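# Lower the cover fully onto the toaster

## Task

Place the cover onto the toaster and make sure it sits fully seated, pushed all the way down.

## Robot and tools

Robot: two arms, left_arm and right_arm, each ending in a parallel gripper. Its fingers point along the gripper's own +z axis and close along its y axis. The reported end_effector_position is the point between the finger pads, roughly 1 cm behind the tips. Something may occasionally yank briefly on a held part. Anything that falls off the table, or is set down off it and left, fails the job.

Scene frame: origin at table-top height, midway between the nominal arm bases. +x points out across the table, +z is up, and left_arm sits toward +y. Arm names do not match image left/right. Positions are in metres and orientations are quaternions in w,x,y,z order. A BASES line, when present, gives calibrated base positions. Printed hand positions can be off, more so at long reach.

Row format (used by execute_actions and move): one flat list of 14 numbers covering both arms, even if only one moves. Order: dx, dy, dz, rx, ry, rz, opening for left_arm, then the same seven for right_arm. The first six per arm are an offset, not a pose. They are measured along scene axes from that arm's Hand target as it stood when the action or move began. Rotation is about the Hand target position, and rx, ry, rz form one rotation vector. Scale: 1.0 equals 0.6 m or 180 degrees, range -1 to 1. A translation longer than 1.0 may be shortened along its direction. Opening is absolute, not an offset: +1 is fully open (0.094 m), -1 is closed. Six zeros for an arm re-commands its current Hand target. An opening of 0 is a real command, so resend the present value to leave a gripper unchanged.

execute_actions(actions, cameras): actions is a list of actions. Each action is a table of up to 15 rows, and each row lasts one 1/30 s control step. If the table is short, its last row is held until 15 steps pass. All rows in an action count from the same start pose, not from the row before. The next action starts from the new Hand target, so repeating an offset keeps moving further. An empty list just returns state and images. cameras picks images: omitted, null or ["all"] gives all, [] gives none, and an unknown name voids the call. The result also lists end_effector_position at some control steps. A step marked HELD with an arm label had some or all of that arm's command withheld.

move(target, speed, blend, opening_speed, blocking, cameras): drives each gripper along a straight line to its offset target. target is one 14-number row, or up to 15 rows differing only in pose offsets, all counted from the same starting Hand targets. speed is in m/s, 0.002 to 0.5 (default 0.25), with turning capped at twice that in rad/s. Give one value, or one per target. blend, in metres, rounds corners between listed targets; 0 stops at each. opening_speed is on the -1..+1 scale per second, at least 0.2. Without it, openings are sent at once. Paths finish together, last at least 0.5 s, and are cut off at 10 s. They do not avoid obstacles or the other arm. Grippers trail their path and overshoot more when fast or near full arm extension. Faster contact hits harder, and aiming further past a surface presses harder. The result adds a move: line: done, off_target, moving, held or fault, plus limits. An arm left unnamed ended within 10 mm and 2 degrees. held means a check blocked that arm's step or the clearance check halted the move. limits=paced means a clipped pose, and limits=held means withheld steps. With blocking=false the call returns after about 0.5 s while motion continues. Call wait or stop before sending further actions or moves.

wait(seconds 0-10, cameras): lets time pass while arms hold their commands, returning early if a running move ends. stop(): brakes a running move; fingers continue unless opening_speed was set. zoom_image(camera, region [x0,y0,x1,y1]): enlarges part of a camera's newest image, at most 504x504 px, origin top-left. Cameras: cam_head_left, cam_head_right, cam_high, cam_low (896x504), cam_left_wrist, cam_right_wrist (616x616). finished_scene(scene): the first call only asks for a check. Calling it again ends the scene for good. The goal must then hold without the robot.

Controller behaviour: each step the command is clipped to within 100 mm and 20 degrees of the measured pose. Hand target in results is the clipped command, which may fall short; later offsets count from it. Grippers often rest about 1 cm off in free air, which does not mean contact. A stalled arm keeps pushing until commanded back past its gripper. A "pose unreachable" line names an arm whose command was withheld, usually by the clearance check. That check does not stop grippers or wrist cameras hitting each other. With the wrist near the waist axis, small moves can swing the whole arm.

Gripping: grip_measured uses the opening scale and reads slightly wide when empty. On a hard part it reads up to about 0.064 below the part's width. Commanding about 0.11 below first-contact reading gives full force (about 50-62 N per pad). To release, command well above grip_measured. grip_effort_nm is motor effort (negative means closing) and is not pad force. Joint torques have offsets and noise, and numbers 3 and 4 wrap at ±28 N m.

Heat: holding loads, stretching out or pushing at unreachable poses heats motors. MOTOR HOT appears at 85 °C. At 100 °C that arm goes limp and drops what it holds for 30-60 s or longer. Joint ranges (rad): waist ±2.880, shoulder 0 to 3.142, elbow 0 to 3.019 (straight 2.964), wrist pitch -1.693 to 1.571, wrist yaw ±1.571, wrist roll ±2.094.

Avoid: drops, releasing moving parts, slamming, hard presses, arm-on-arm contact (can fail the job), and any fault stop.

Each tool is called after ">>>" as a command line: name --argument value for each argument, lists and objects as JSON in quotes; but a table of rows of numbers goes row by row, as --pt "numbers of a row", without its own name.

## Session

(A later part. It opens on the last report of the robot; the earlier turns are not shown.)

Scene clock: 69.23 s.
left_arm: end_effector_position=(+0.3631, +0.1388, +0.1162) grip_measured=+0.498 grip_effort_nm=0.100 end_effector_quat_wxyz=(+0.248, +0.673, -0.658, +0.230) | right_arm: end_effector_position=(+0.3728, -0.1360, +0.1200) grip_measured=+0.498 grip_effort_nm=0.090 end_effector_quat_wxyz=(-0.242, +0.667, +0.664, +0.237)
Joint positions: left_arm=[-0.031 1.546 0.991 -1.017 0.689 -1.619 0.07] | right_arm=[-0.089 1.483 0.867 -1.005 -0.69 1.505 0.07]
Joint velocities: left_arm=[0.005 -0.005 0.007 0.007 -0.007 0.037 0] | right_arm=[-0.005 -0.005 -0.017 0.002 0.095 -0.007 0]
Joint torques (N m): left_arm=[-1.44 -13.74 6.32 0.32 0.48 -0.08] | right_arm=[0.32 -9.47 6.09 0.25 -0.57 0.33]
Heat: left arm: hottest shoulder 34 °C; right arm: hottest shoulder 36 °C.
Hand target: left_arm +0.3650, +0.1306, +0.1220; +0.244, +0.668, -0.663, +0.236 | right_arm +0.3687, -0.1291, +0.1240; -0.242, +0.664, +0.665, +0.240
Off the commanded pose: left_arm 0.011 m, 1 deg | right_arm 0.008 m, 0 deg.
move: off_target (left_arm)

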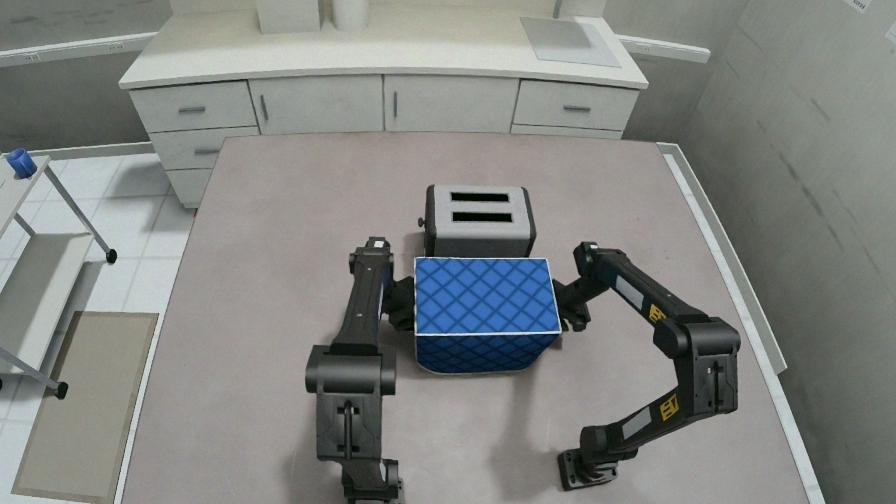

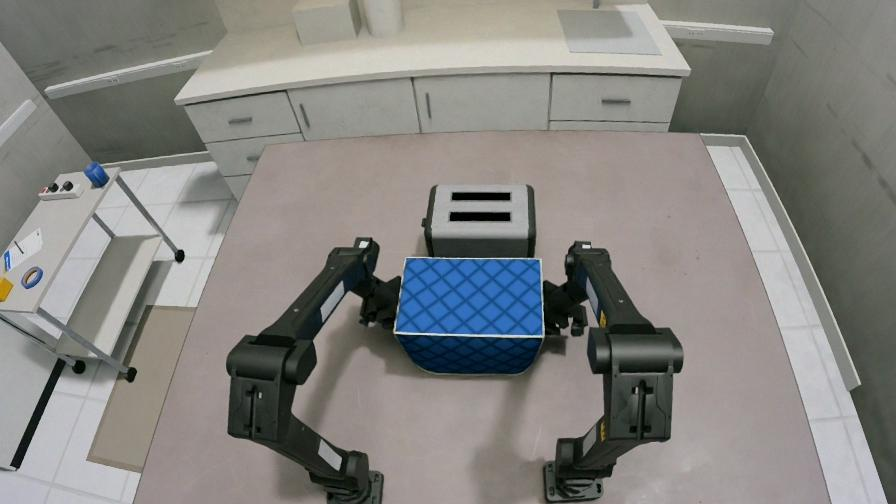

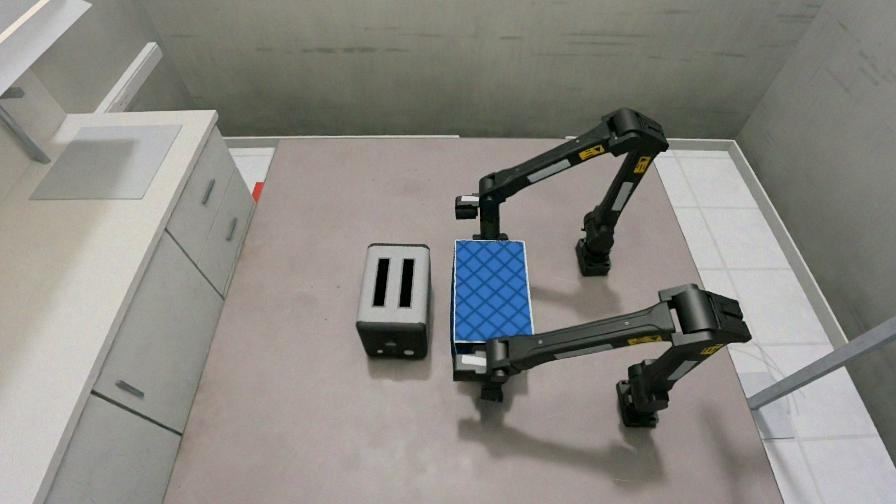

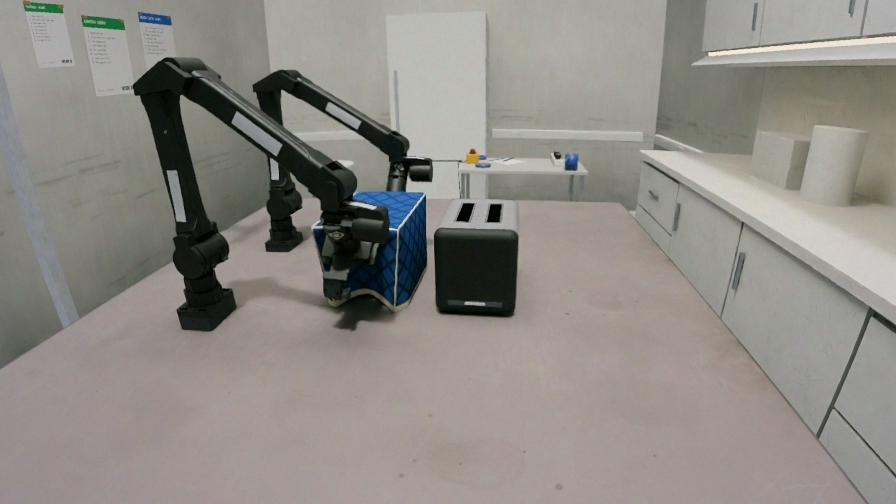

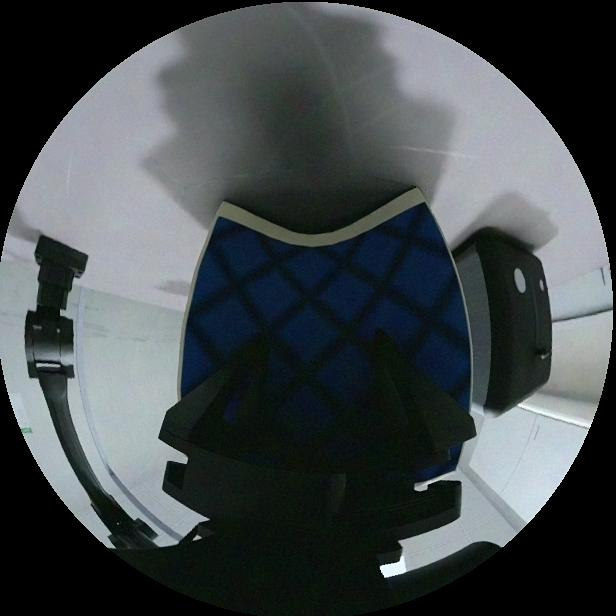

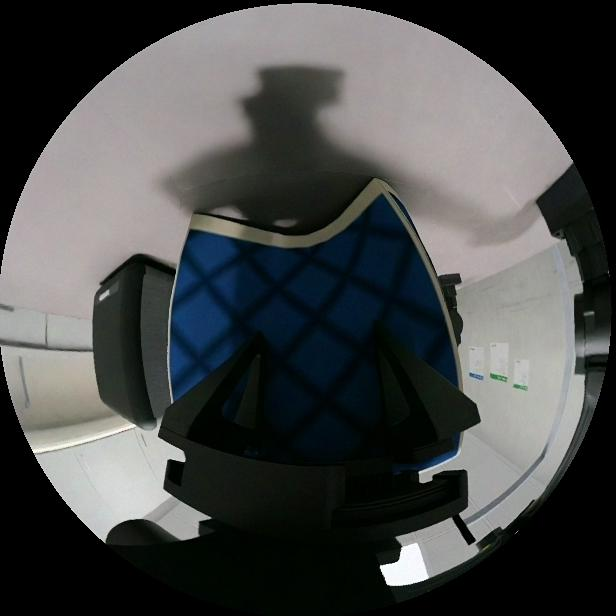

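>>> move --pt "0 0.08 0 0 0 0 0.5 0 -0.08 0 0 0 0 0.5" --pt "0 0.08 0.08 0 0 0 0.5 0 -0.08 0.08 0 0 0 0.5" --pt "0 0 0.08 0 0 0 0.5 0 0 0.08 0 0 0 0.5" --speed 0.08

>>> move --target '[0,0,0,0,0,0,-1,0,0,0,0,0,0,-1]' --opening_speed 1

Scene clock: 80.27 s.
left_arm: end_effector_position=(+0.3578, +0.1430, +0.1520) grip_measured=+0.498 grip_effort_nm=0.105 end_effector_quat_wxyz=(+0.258, +0.681, -0.649, +0.220) | right_arm: end_effector_position=(+0.3618, -0.1387, +0.1573) grip_measured=+0.498 grip_effort_nm=0.095 end_effector_quat_wxyz=(-0.253, +0.673, +0.657, +0.227)
Joint positions: left_arm=[-0.02 1.498 1.041 -1.147 0.691 -1.624 0.07] | right_arm=[-0.098 1.413 0.907 -1.15 -0.689 1.502 0.07]
Joint velocities: left_arm=[-0.005 0.005 -0.022 0.012 -0.007 -0.022 0.001] | right_arm=[-0.015 -0.005 -0.007 -0.007 -0.066 0.007 0]
Joint torques (N m): left_arm=[-2.14 -14.56 8.02 0.35 0.46 -0.02] | right_arm=[0.91 -9.05 9.42 0.2 -0.6 0.33]
Heat: left arm: hottest shoulder 33 °C; right arm: hottest shoulder 35 °C.
Hand target: left_arm +0.3648, +0.1299, +0.1698; +0.244, +0.667, -0.663, +0.236 | right_arm +0.3692, -0.1293, +0.1720; -0.242, +0.664, +0.665, +0.240
Off the commanded pose: left_arm 0.023 m, 3 deg | right_arm 0.019 m, 2 deg.
move: off_target (left_arm, right_arm)

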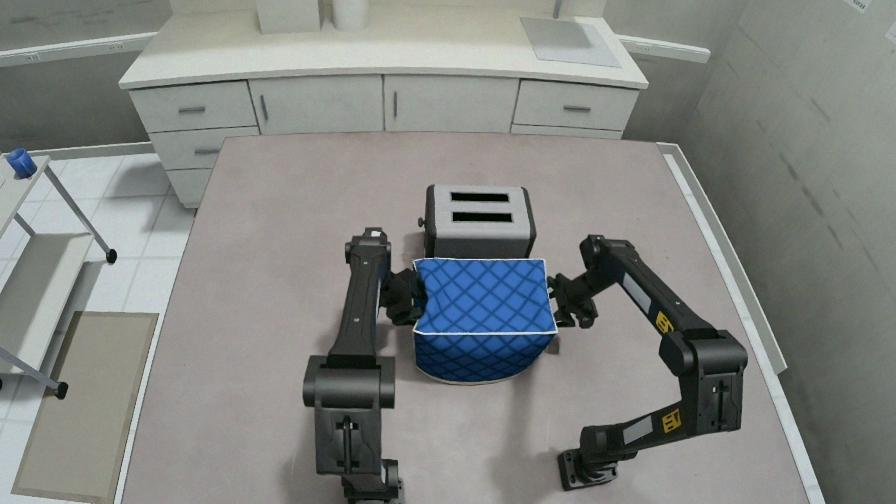

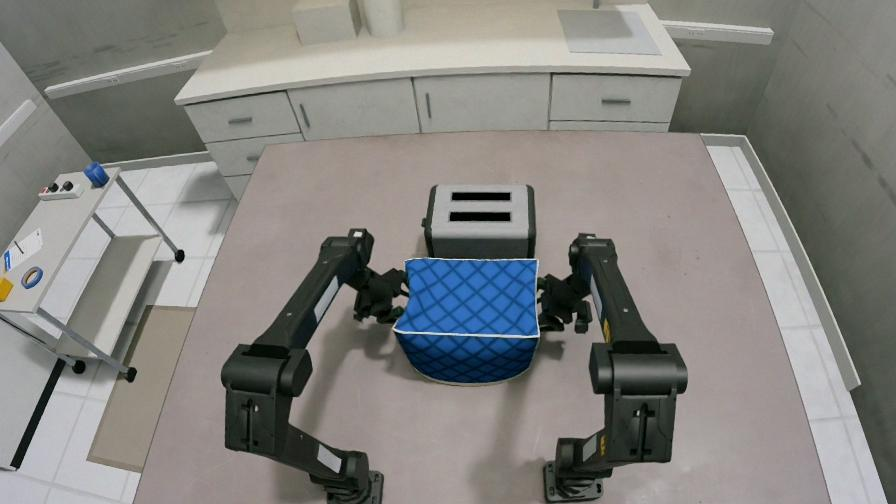

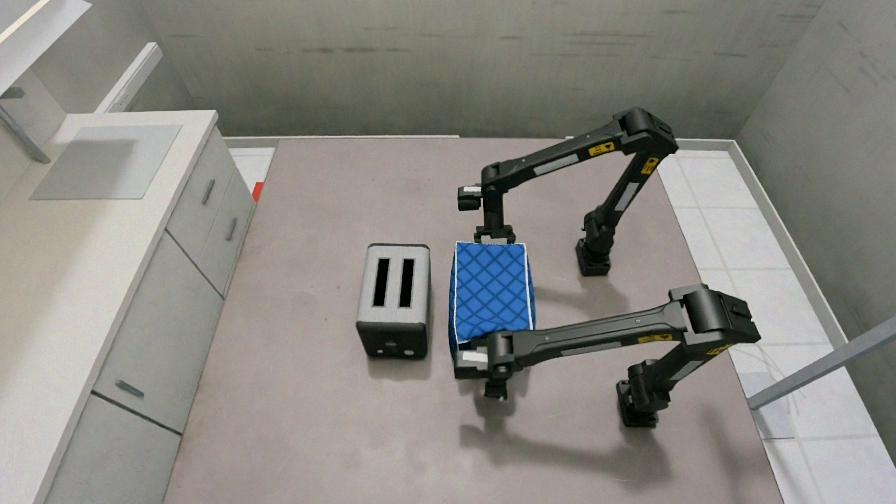

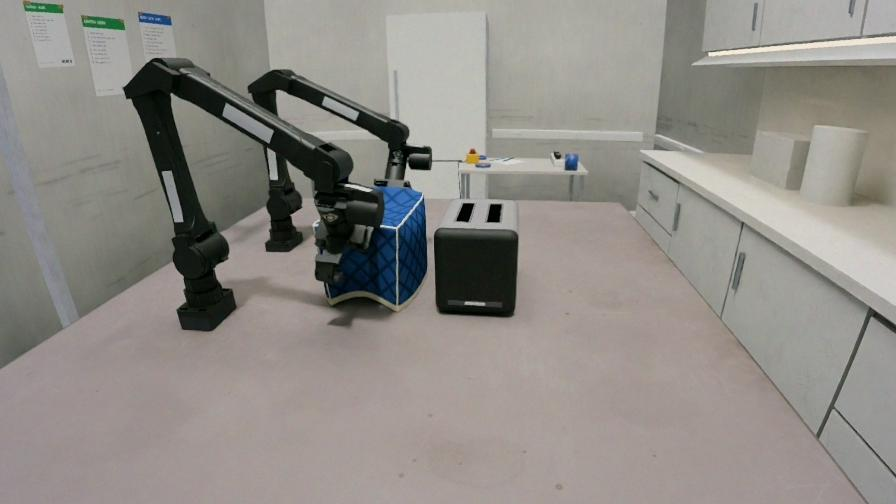

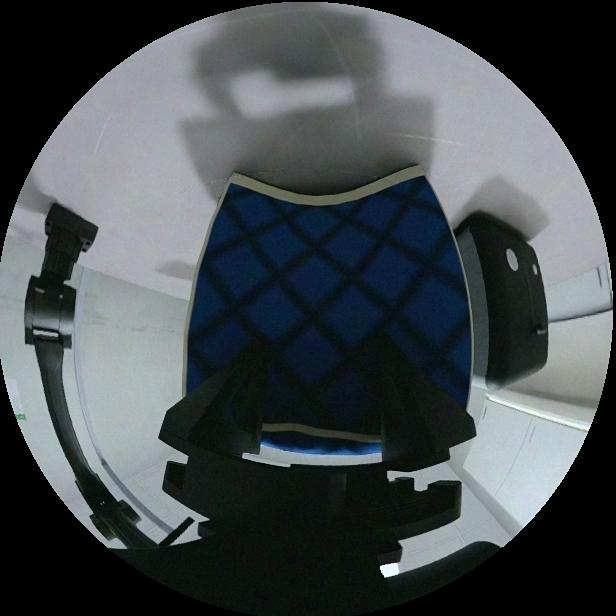

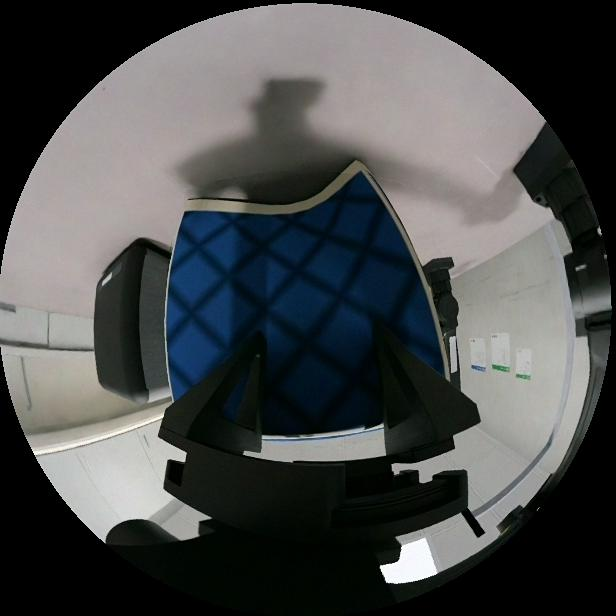

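Scene clock: 82.17 s.
left_arm: end_effector_position=(+0.3567, +0.1392, +0.1530) grip_measured=-0.989 grip_effort_nm=-0.574 end_effector_quat_wxyz=(+0.258, +0.679, -0.651, +0.219) | right_arm: end_effector_position=(+0.3616, -0.1366, +0.1573) grip_measured=-0.996 grip_effort_nm=-0.168 end_effector_quat_wxyz=(-0.254, +0.673, +0.657, +0.226)
Joint positions: left_arm=[-0.03 1.495 1.041 -1.147 0.691 -1.627 0.001] | right_arm=[-0.092 1.413 0.907 -1.148 -0.689 1.51 0]
Joint velocities: left_arm=[0.005 0.005 -0.007 -0.007 0.007 -0.022 0.001] | right_arm=[0.005 -0.015 0.002 -0.002 -0.11 0.022 -0.001]
Joint torques (N m): left_arm=[-1.85 -14.45 7.95 0.29 0.44 -0.02] | right_arm=[0.73 -9.17 9.39 0.17 -0.58 0.27]
Heat: left arm: hottest shoulder 33 °C; right arm: hottest shoulder 35 °C.
Hand target: left_arm +0.3648, +0.1299, +0.1698; +0.244, +0.667, -0.663, +0.236 | right_arm +0.3693, -0.1293, +0.1720; -0.242, +0.664, +0.665, +0.240
Off the commanded pose: left_arm 0.021 m, 3 deg | right_arm 0.018 m, 3 deg.
move: off_target (left_arm, right_arm)

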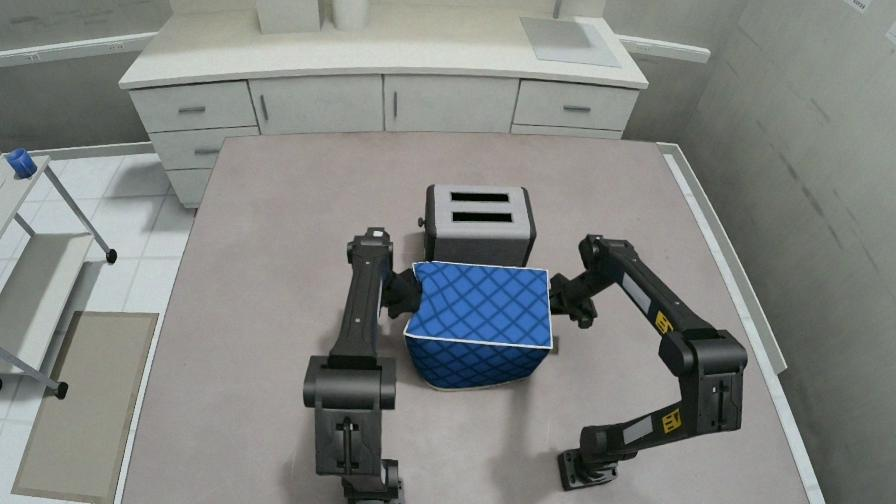

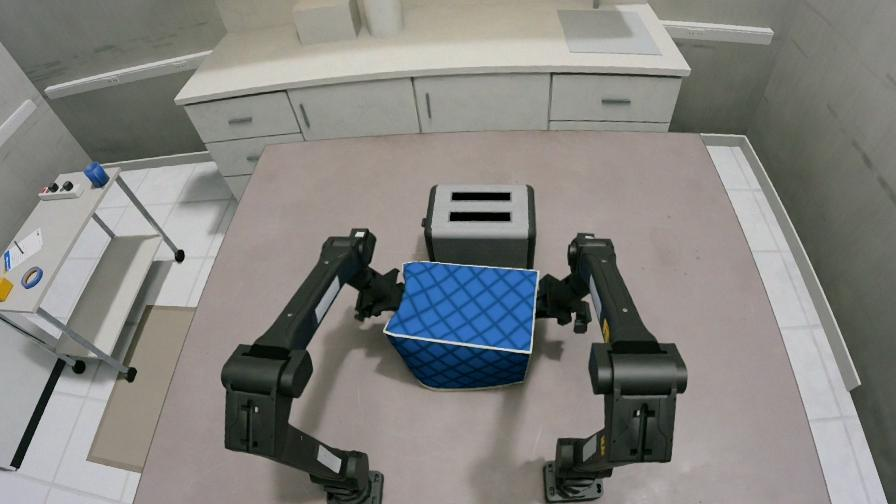

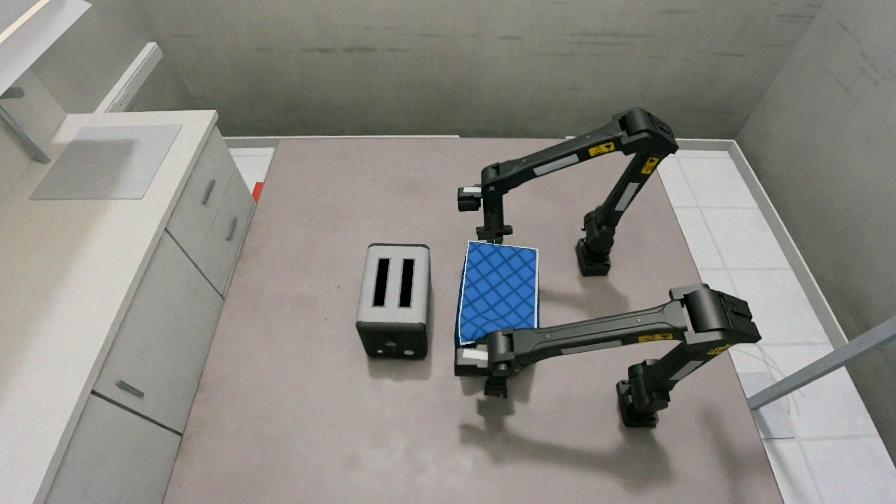

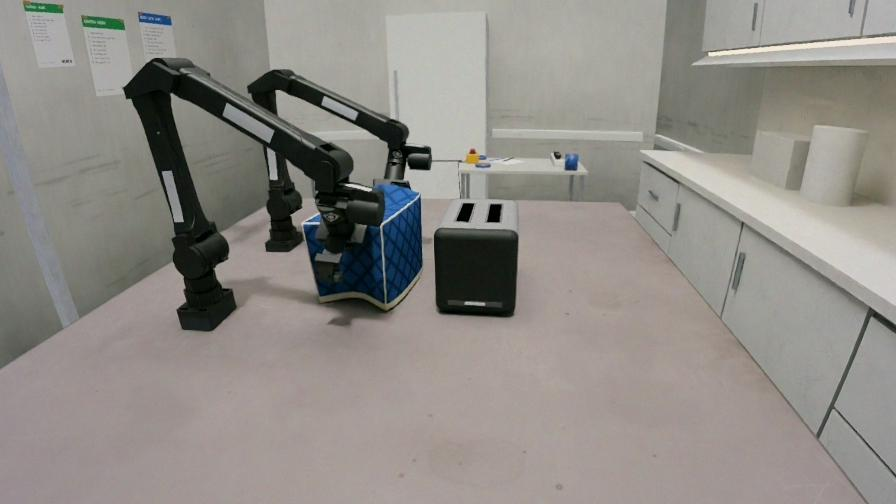

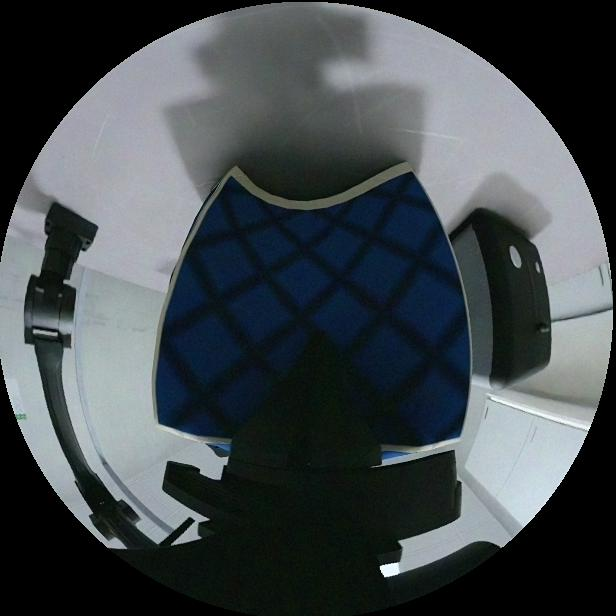

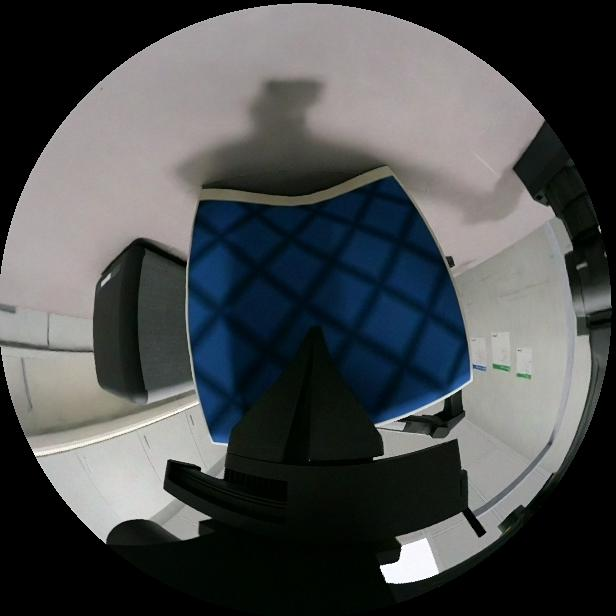

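>>> move --pt "0 0.17 0 0 0 0 -1 0 -0.17 0 0 0 0 -1" --pt "0 0.17 0.2 0.03 -0.08 -0.14 -1 0 -0.17 0.2 -0.03 -0.08 0.14 -1" --pt "0 0.06 0.2 0.083 -0.253 -0.437 -1 0 -0.06 0.2 -0.083 -0.253 0.437 -1" --speed 0.2 --blend 0.03

>>> wait --seconds 0.5

Scene clock: 103.57 s.
left_arm: end_effector_position=(+0.3634, +0.1692, +0.2771) grip_measured=-0.989 grip_effort_nm=-0.569 end_effector_quat_wxyz=(-0.021, -0.017, +0.984, -0.174) | right_arm: end_effector_position=(+0.3698, -0.1694, +0.2818) grip_measured=-0.997 grip_effort_nm=-0.183 end_effector_quat_wxyz=(-0.019, +0.013, +0.984, +0.179)
Joint positions: left_arm=[-0.079 1.411 1.368 -1.539 0.352 -0.106 0.001] | right_arm=[-0.046 1.305 1.224 -1.53 -0.36 0.01 0]
Joint velocities: left_arm=[0.005 -0.005 -0.007 -0.012 -0.007 0.007 -0.001] | right_arm=[0.015 -0.005 0.002 0.007 -0.007 0.007 -0.001]
Joint torques (N m): left_arm=[-0.97 -14.21 7.92 0.46 0.1 0.18] | right_arm=[-0.03 -8.7 9.98 0.34 -0.05 -0.06]
Heat: left arm: hottest elbow 34 °C; right arm: hottest shoulder 34 °C.
Hand target: left_arm +0.3646, +0.1638, +0.2891; +0.001, -0.001, +0.985, -0.174 | right_arm +0.3713, -0.1655, +0.2922; +0.000, -0.005, +0.984, +0.177
Off the commanded pose: left_arm 0.013 m, 3 deg | right_arm 0.011 m, 3 deg.
move: off_target (left_arm, right_arm)

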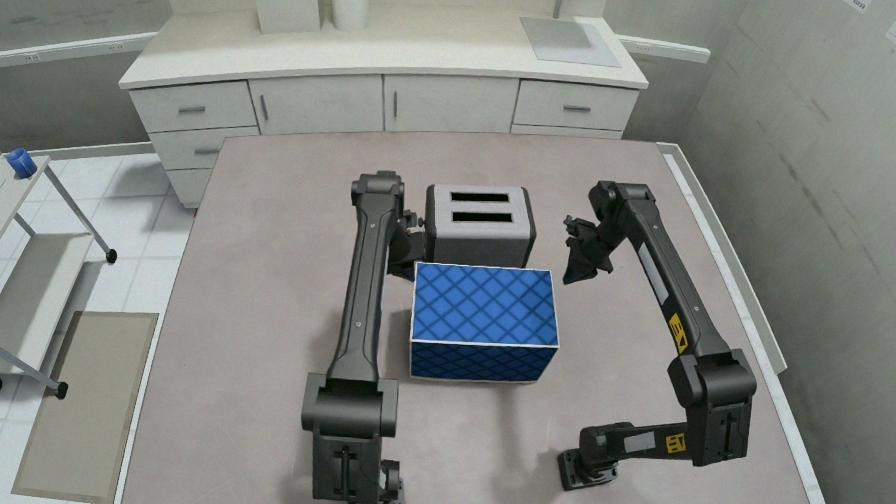

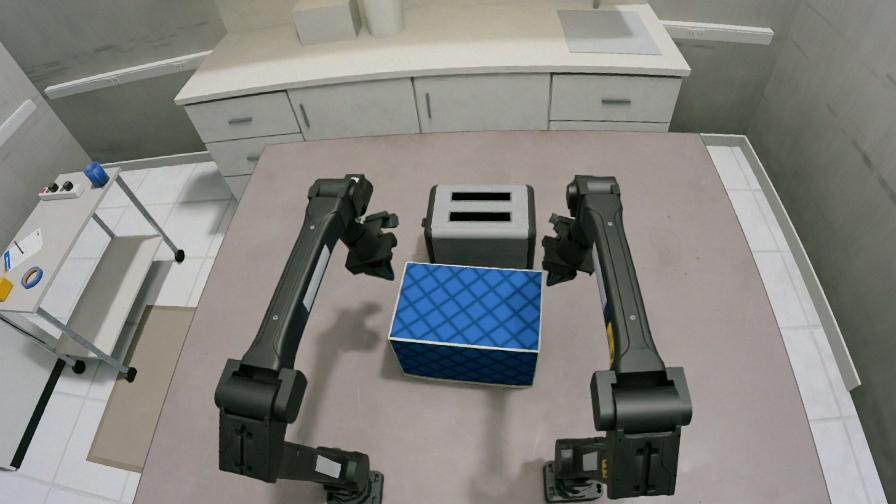

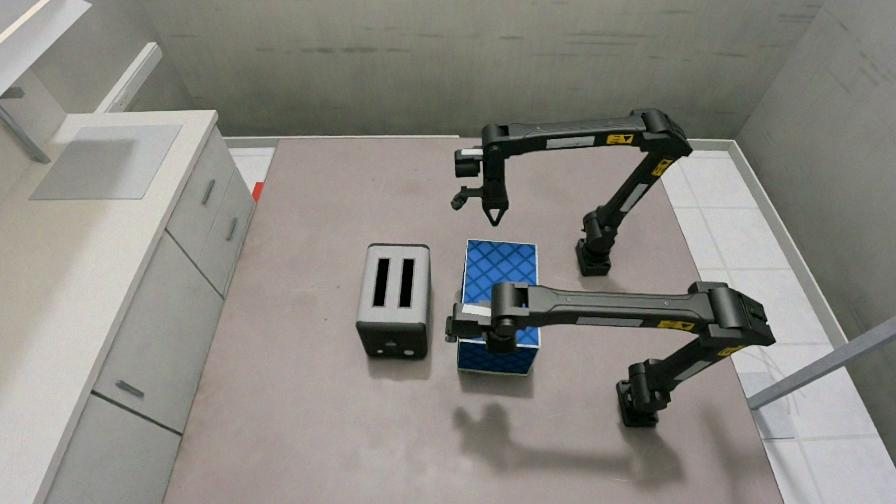

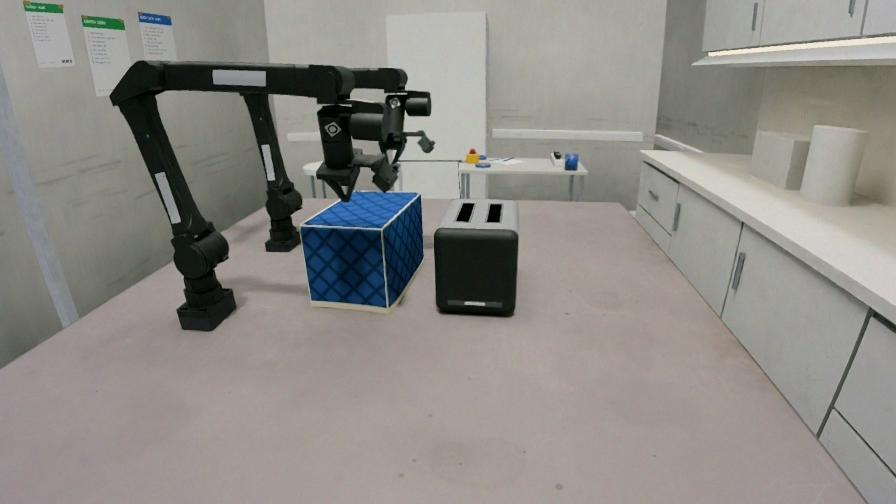

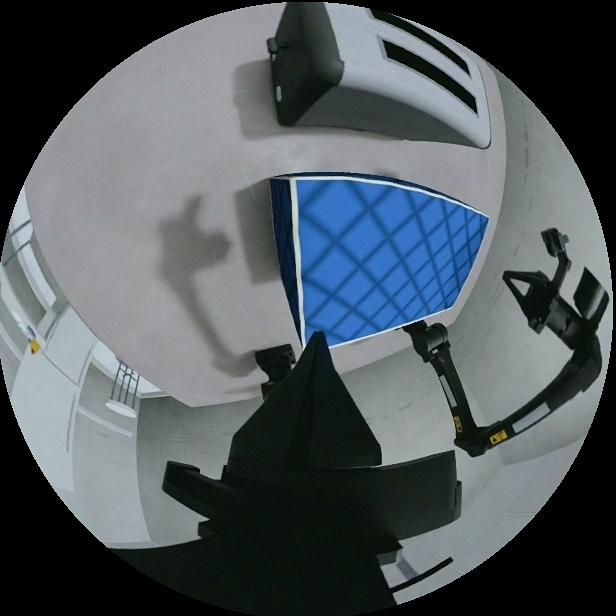

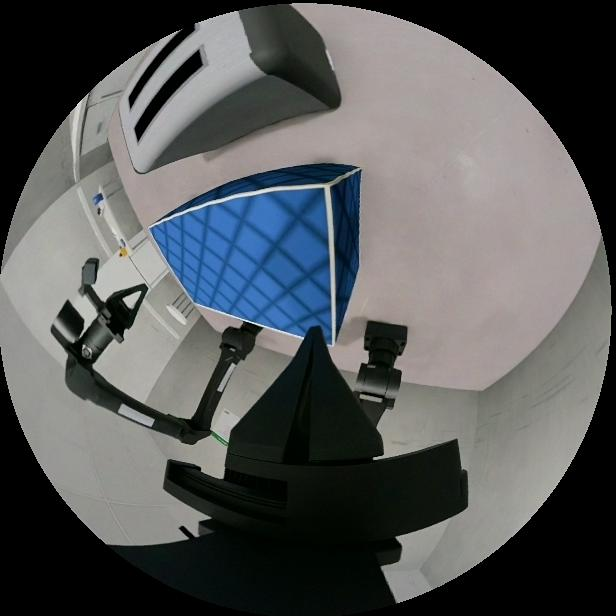

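Scene clock: 104.07 s.
left_arm: end_effector_position=(+0.3634, +0.1692, +0.2771) grip_measured=-0.989 grip_effort_nm=-0.579 end_effector_quat_wxyz=(-0.021, -0.016, +0.984, -0.174) | right_arm: end_effector_position=(+0.3698, -0.1694, +0.2818) grip_measured=-0.997 grip_effort_nm=-0.178 end_effector_quat_wxyz=(-0.019, +0.012, +0.984, +0.179)
Joint positions: left_arm=[-0.079 1.411 1.368 -1.539 0.352 -0.106 0.001] | right_arm=[-0.046 1.305 1.224 -1.53 -0.36 0.009 0]
Joint velocities: left_arm=[-0.005 -0.015 0.002 -0.002 -0.051 0.037 0] | right_arm=[0.015 -0.024 -0.012 0.002 -0.007 -0.081 0.001]
Joint torques (N m): left_arm=[-1.44 -14.27 7.91 0.5 0.1 0.17] | right_arm=[0.03 -8.7 9.96 0.35 -0.04 -0.09]
Heat: left arm: hottest elbow 34 °C; right arm: hottest shoulder 34 °C.
Hand target: left_arm +0.3646, +0.1638, +0.2891; +0.001, -0.001, +0.985, -0.174 | right_arm +0.3712, -0.1655, +0.2922; +0.000, -0.005, +0.984, +0.177
Tool commands: left_gripper/opening=-1.0 right_gripper/opening=-1.0
Off the commanded pose: left_arm 0.013 m, 3 deg | right_arm 0.011 m, 3 deg.
wait: 0.50 s; at rest by 0.17 s

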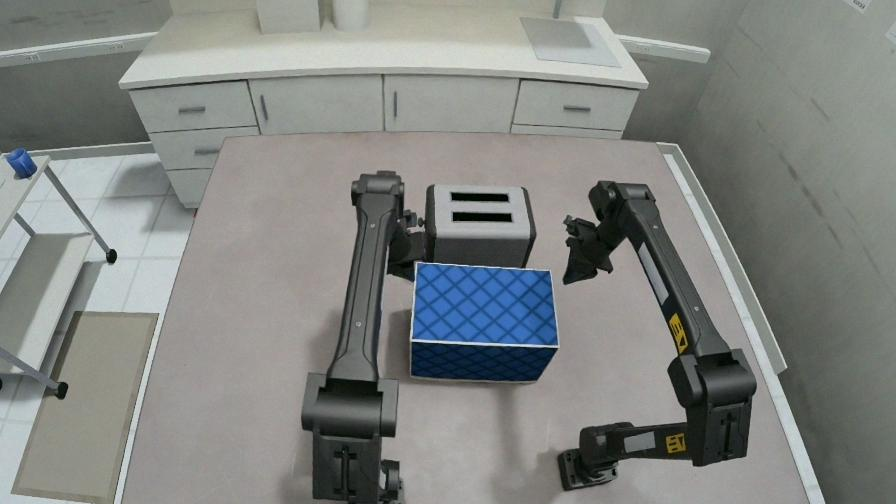

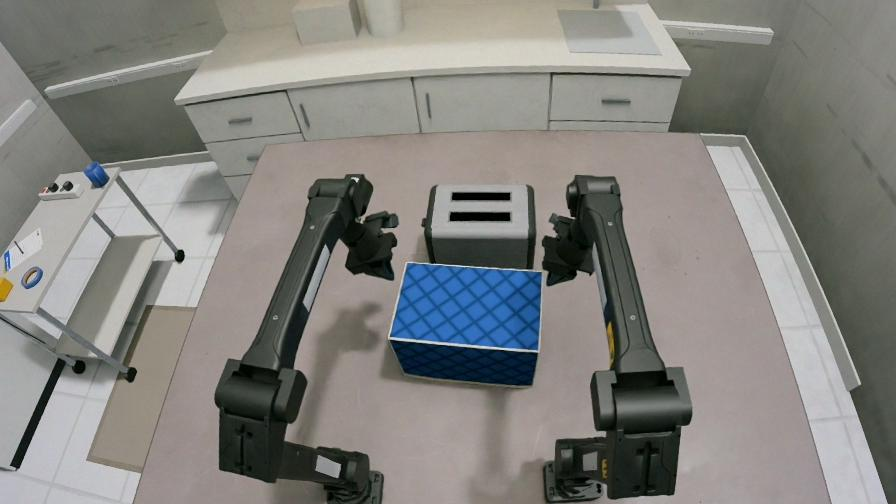

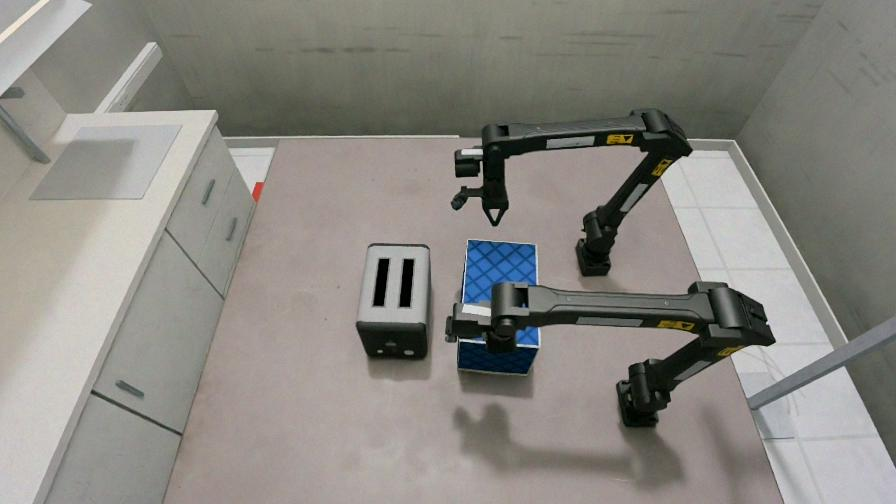

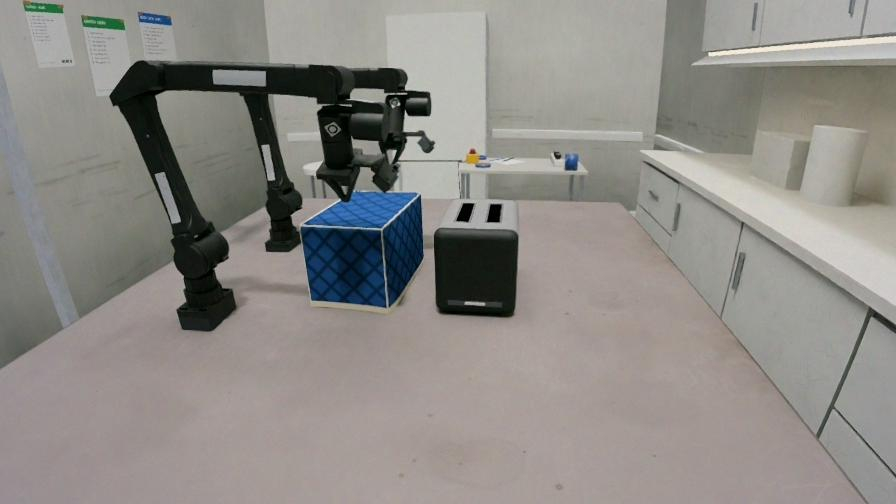

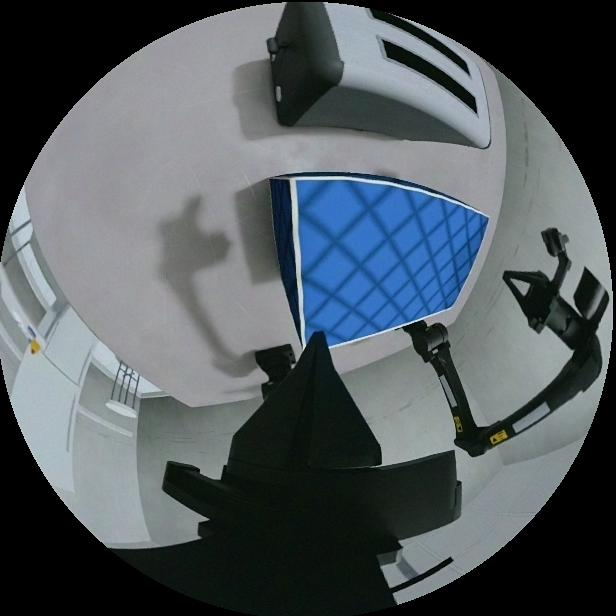

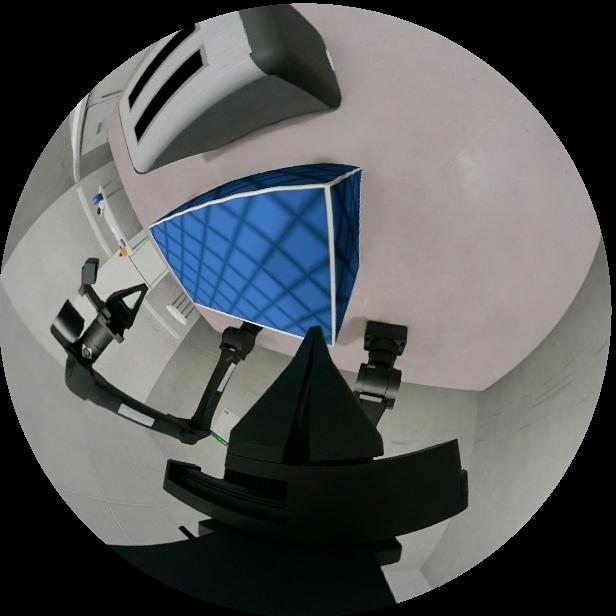

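>>> move --pt "-0.02 -0.035 -0.05 0 0 0 0.6 -0.035 0.03 -0.05 0 0 0 0.6" --pt "-0.02 -0.035 -0.175 0 0 0 0.6 -0.035 0.03 -0.18 0 0 0 0.6" --speed 0.1

Scene clock: 116.27 s.
left_arm: end_effector_position=(+0.3493, +0.1492, +0.1878) grip_measured=+0.598 grip_effort_nm=0.105 end_effector_quat_wxyz=(+0.000, -0.002, +0.984, -0.176) | right_arm: end_effector_position=(+0.3510, -0.1509, +0.1970) grip_measured=+0.598 grip_effort_nm=0.095 end_effector_quat_wxyz=(+0.015, -0.009, +0.984, +0.180)
Joint positions: left_arm=[-0.133 1.39 1.11 -1.243 0.35 -0.14 0.075] | right_arm=[0.007 1.255 0.953 -1.225 -0.36 0.035 0.075]
Joint velocities: left_arm=[-0.005 -0.024 -0.002 -0.007 0.051 0.081 0.001] | right_arm=[0.015 -0.005 0.007 0.012 0.051 0.037 0]
Joint torques (N m): left_arm=[-0.56 -10.46 7.1 0.51 0.07 0.02] | right_arm=[0.03 -4.84 7.65 0.53 -0.09 0.25]
Heat: left arm: hottest elbow 34 °C; right arm: hottest shoulder 34 °C.
Hand target: left_arm +0.3524, +0.1446, +0.1839; +0.000, -0.001, +0.985, -0.174 | right_arm +0.3488, -0.1471, +0.1848; +0.000, -0.005, +0.984, +0.178
Off the commanded pose: left_arm 0.008 m, 0 deg | right_arm 0.013 m, 2 deg.
move: off_target (right_arm)

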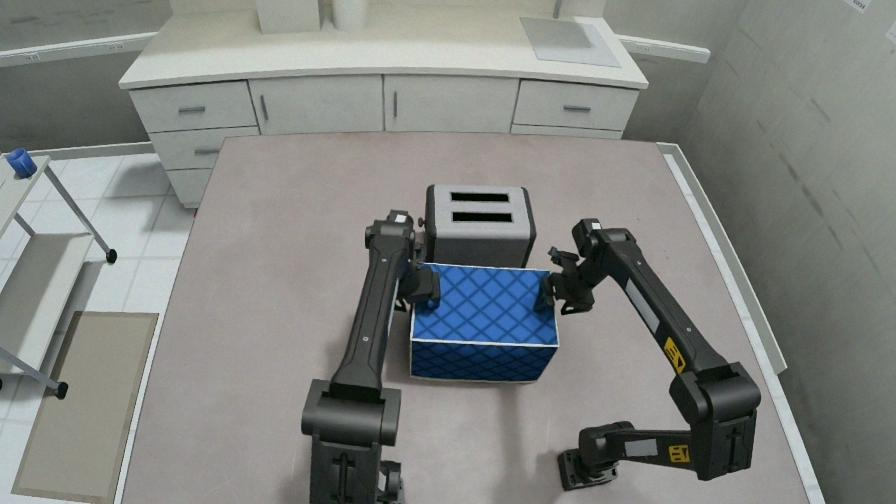

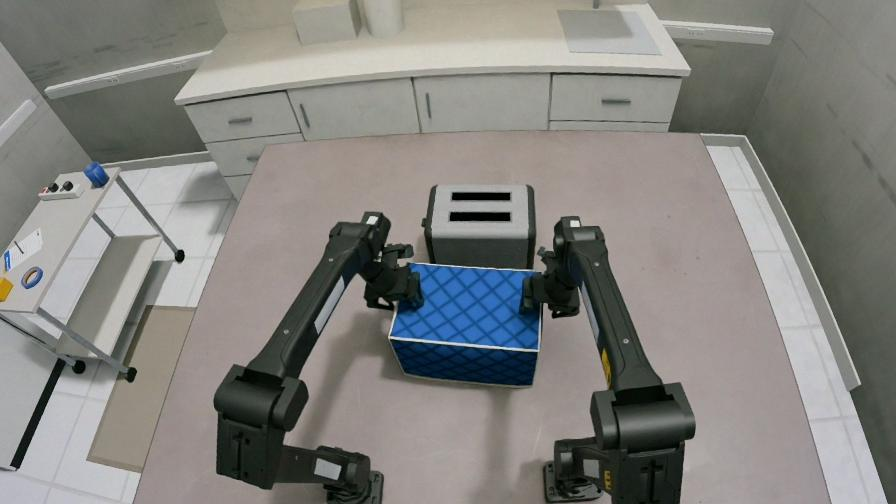

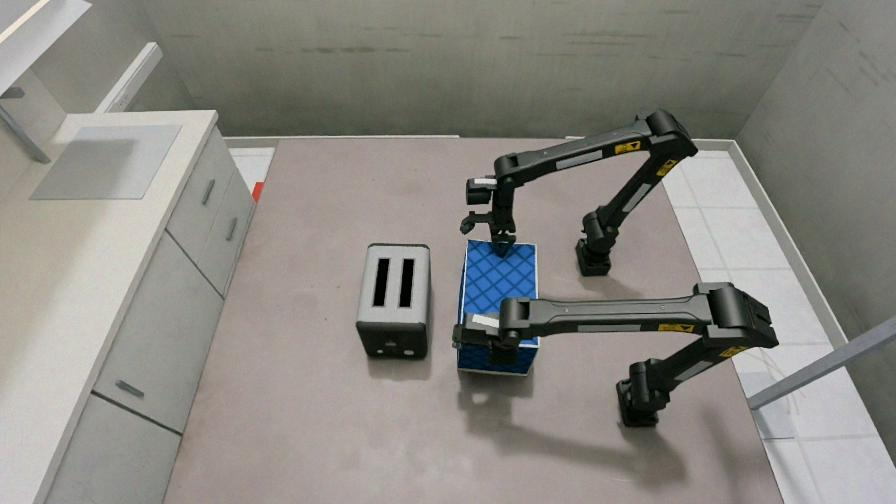

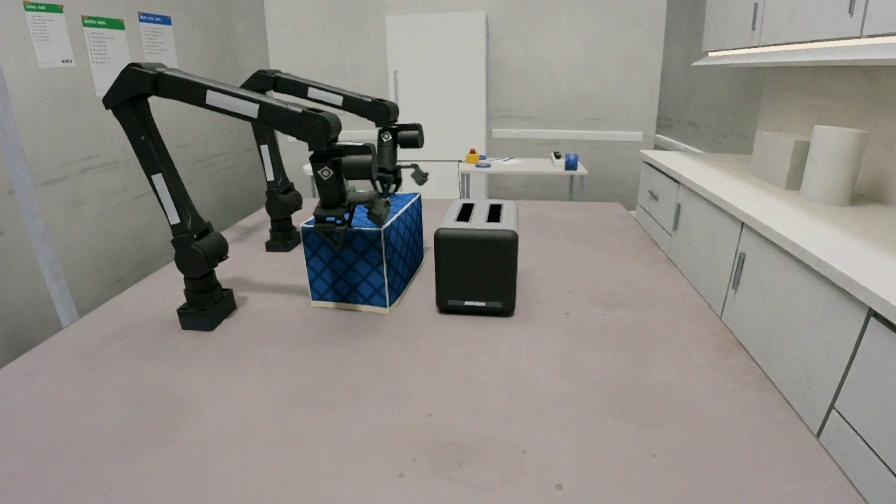

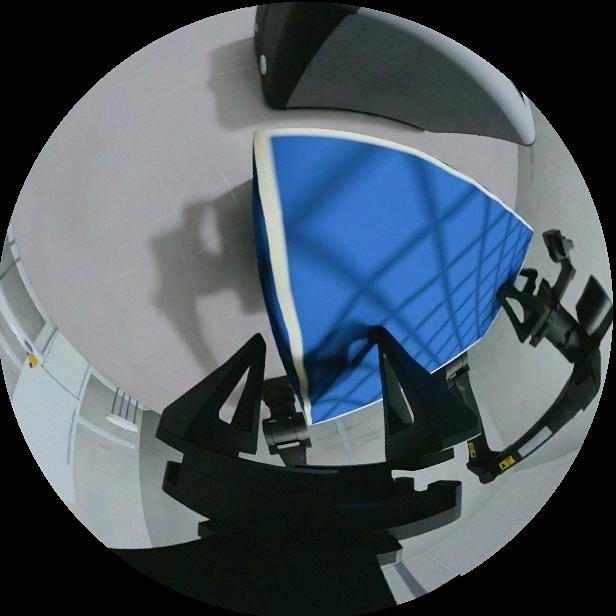

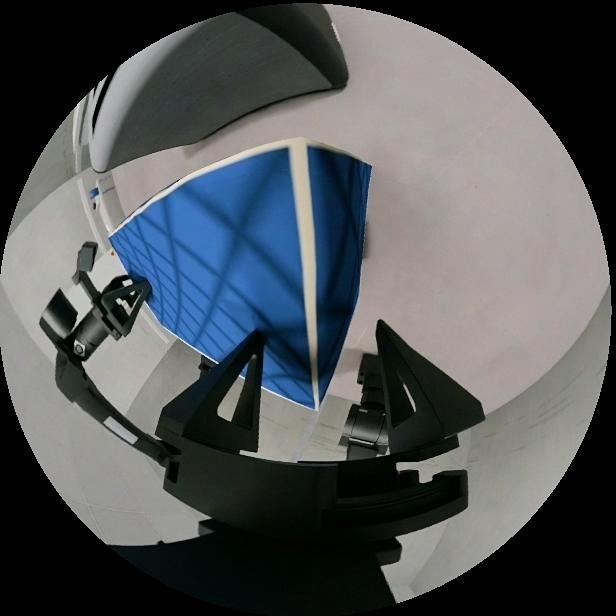

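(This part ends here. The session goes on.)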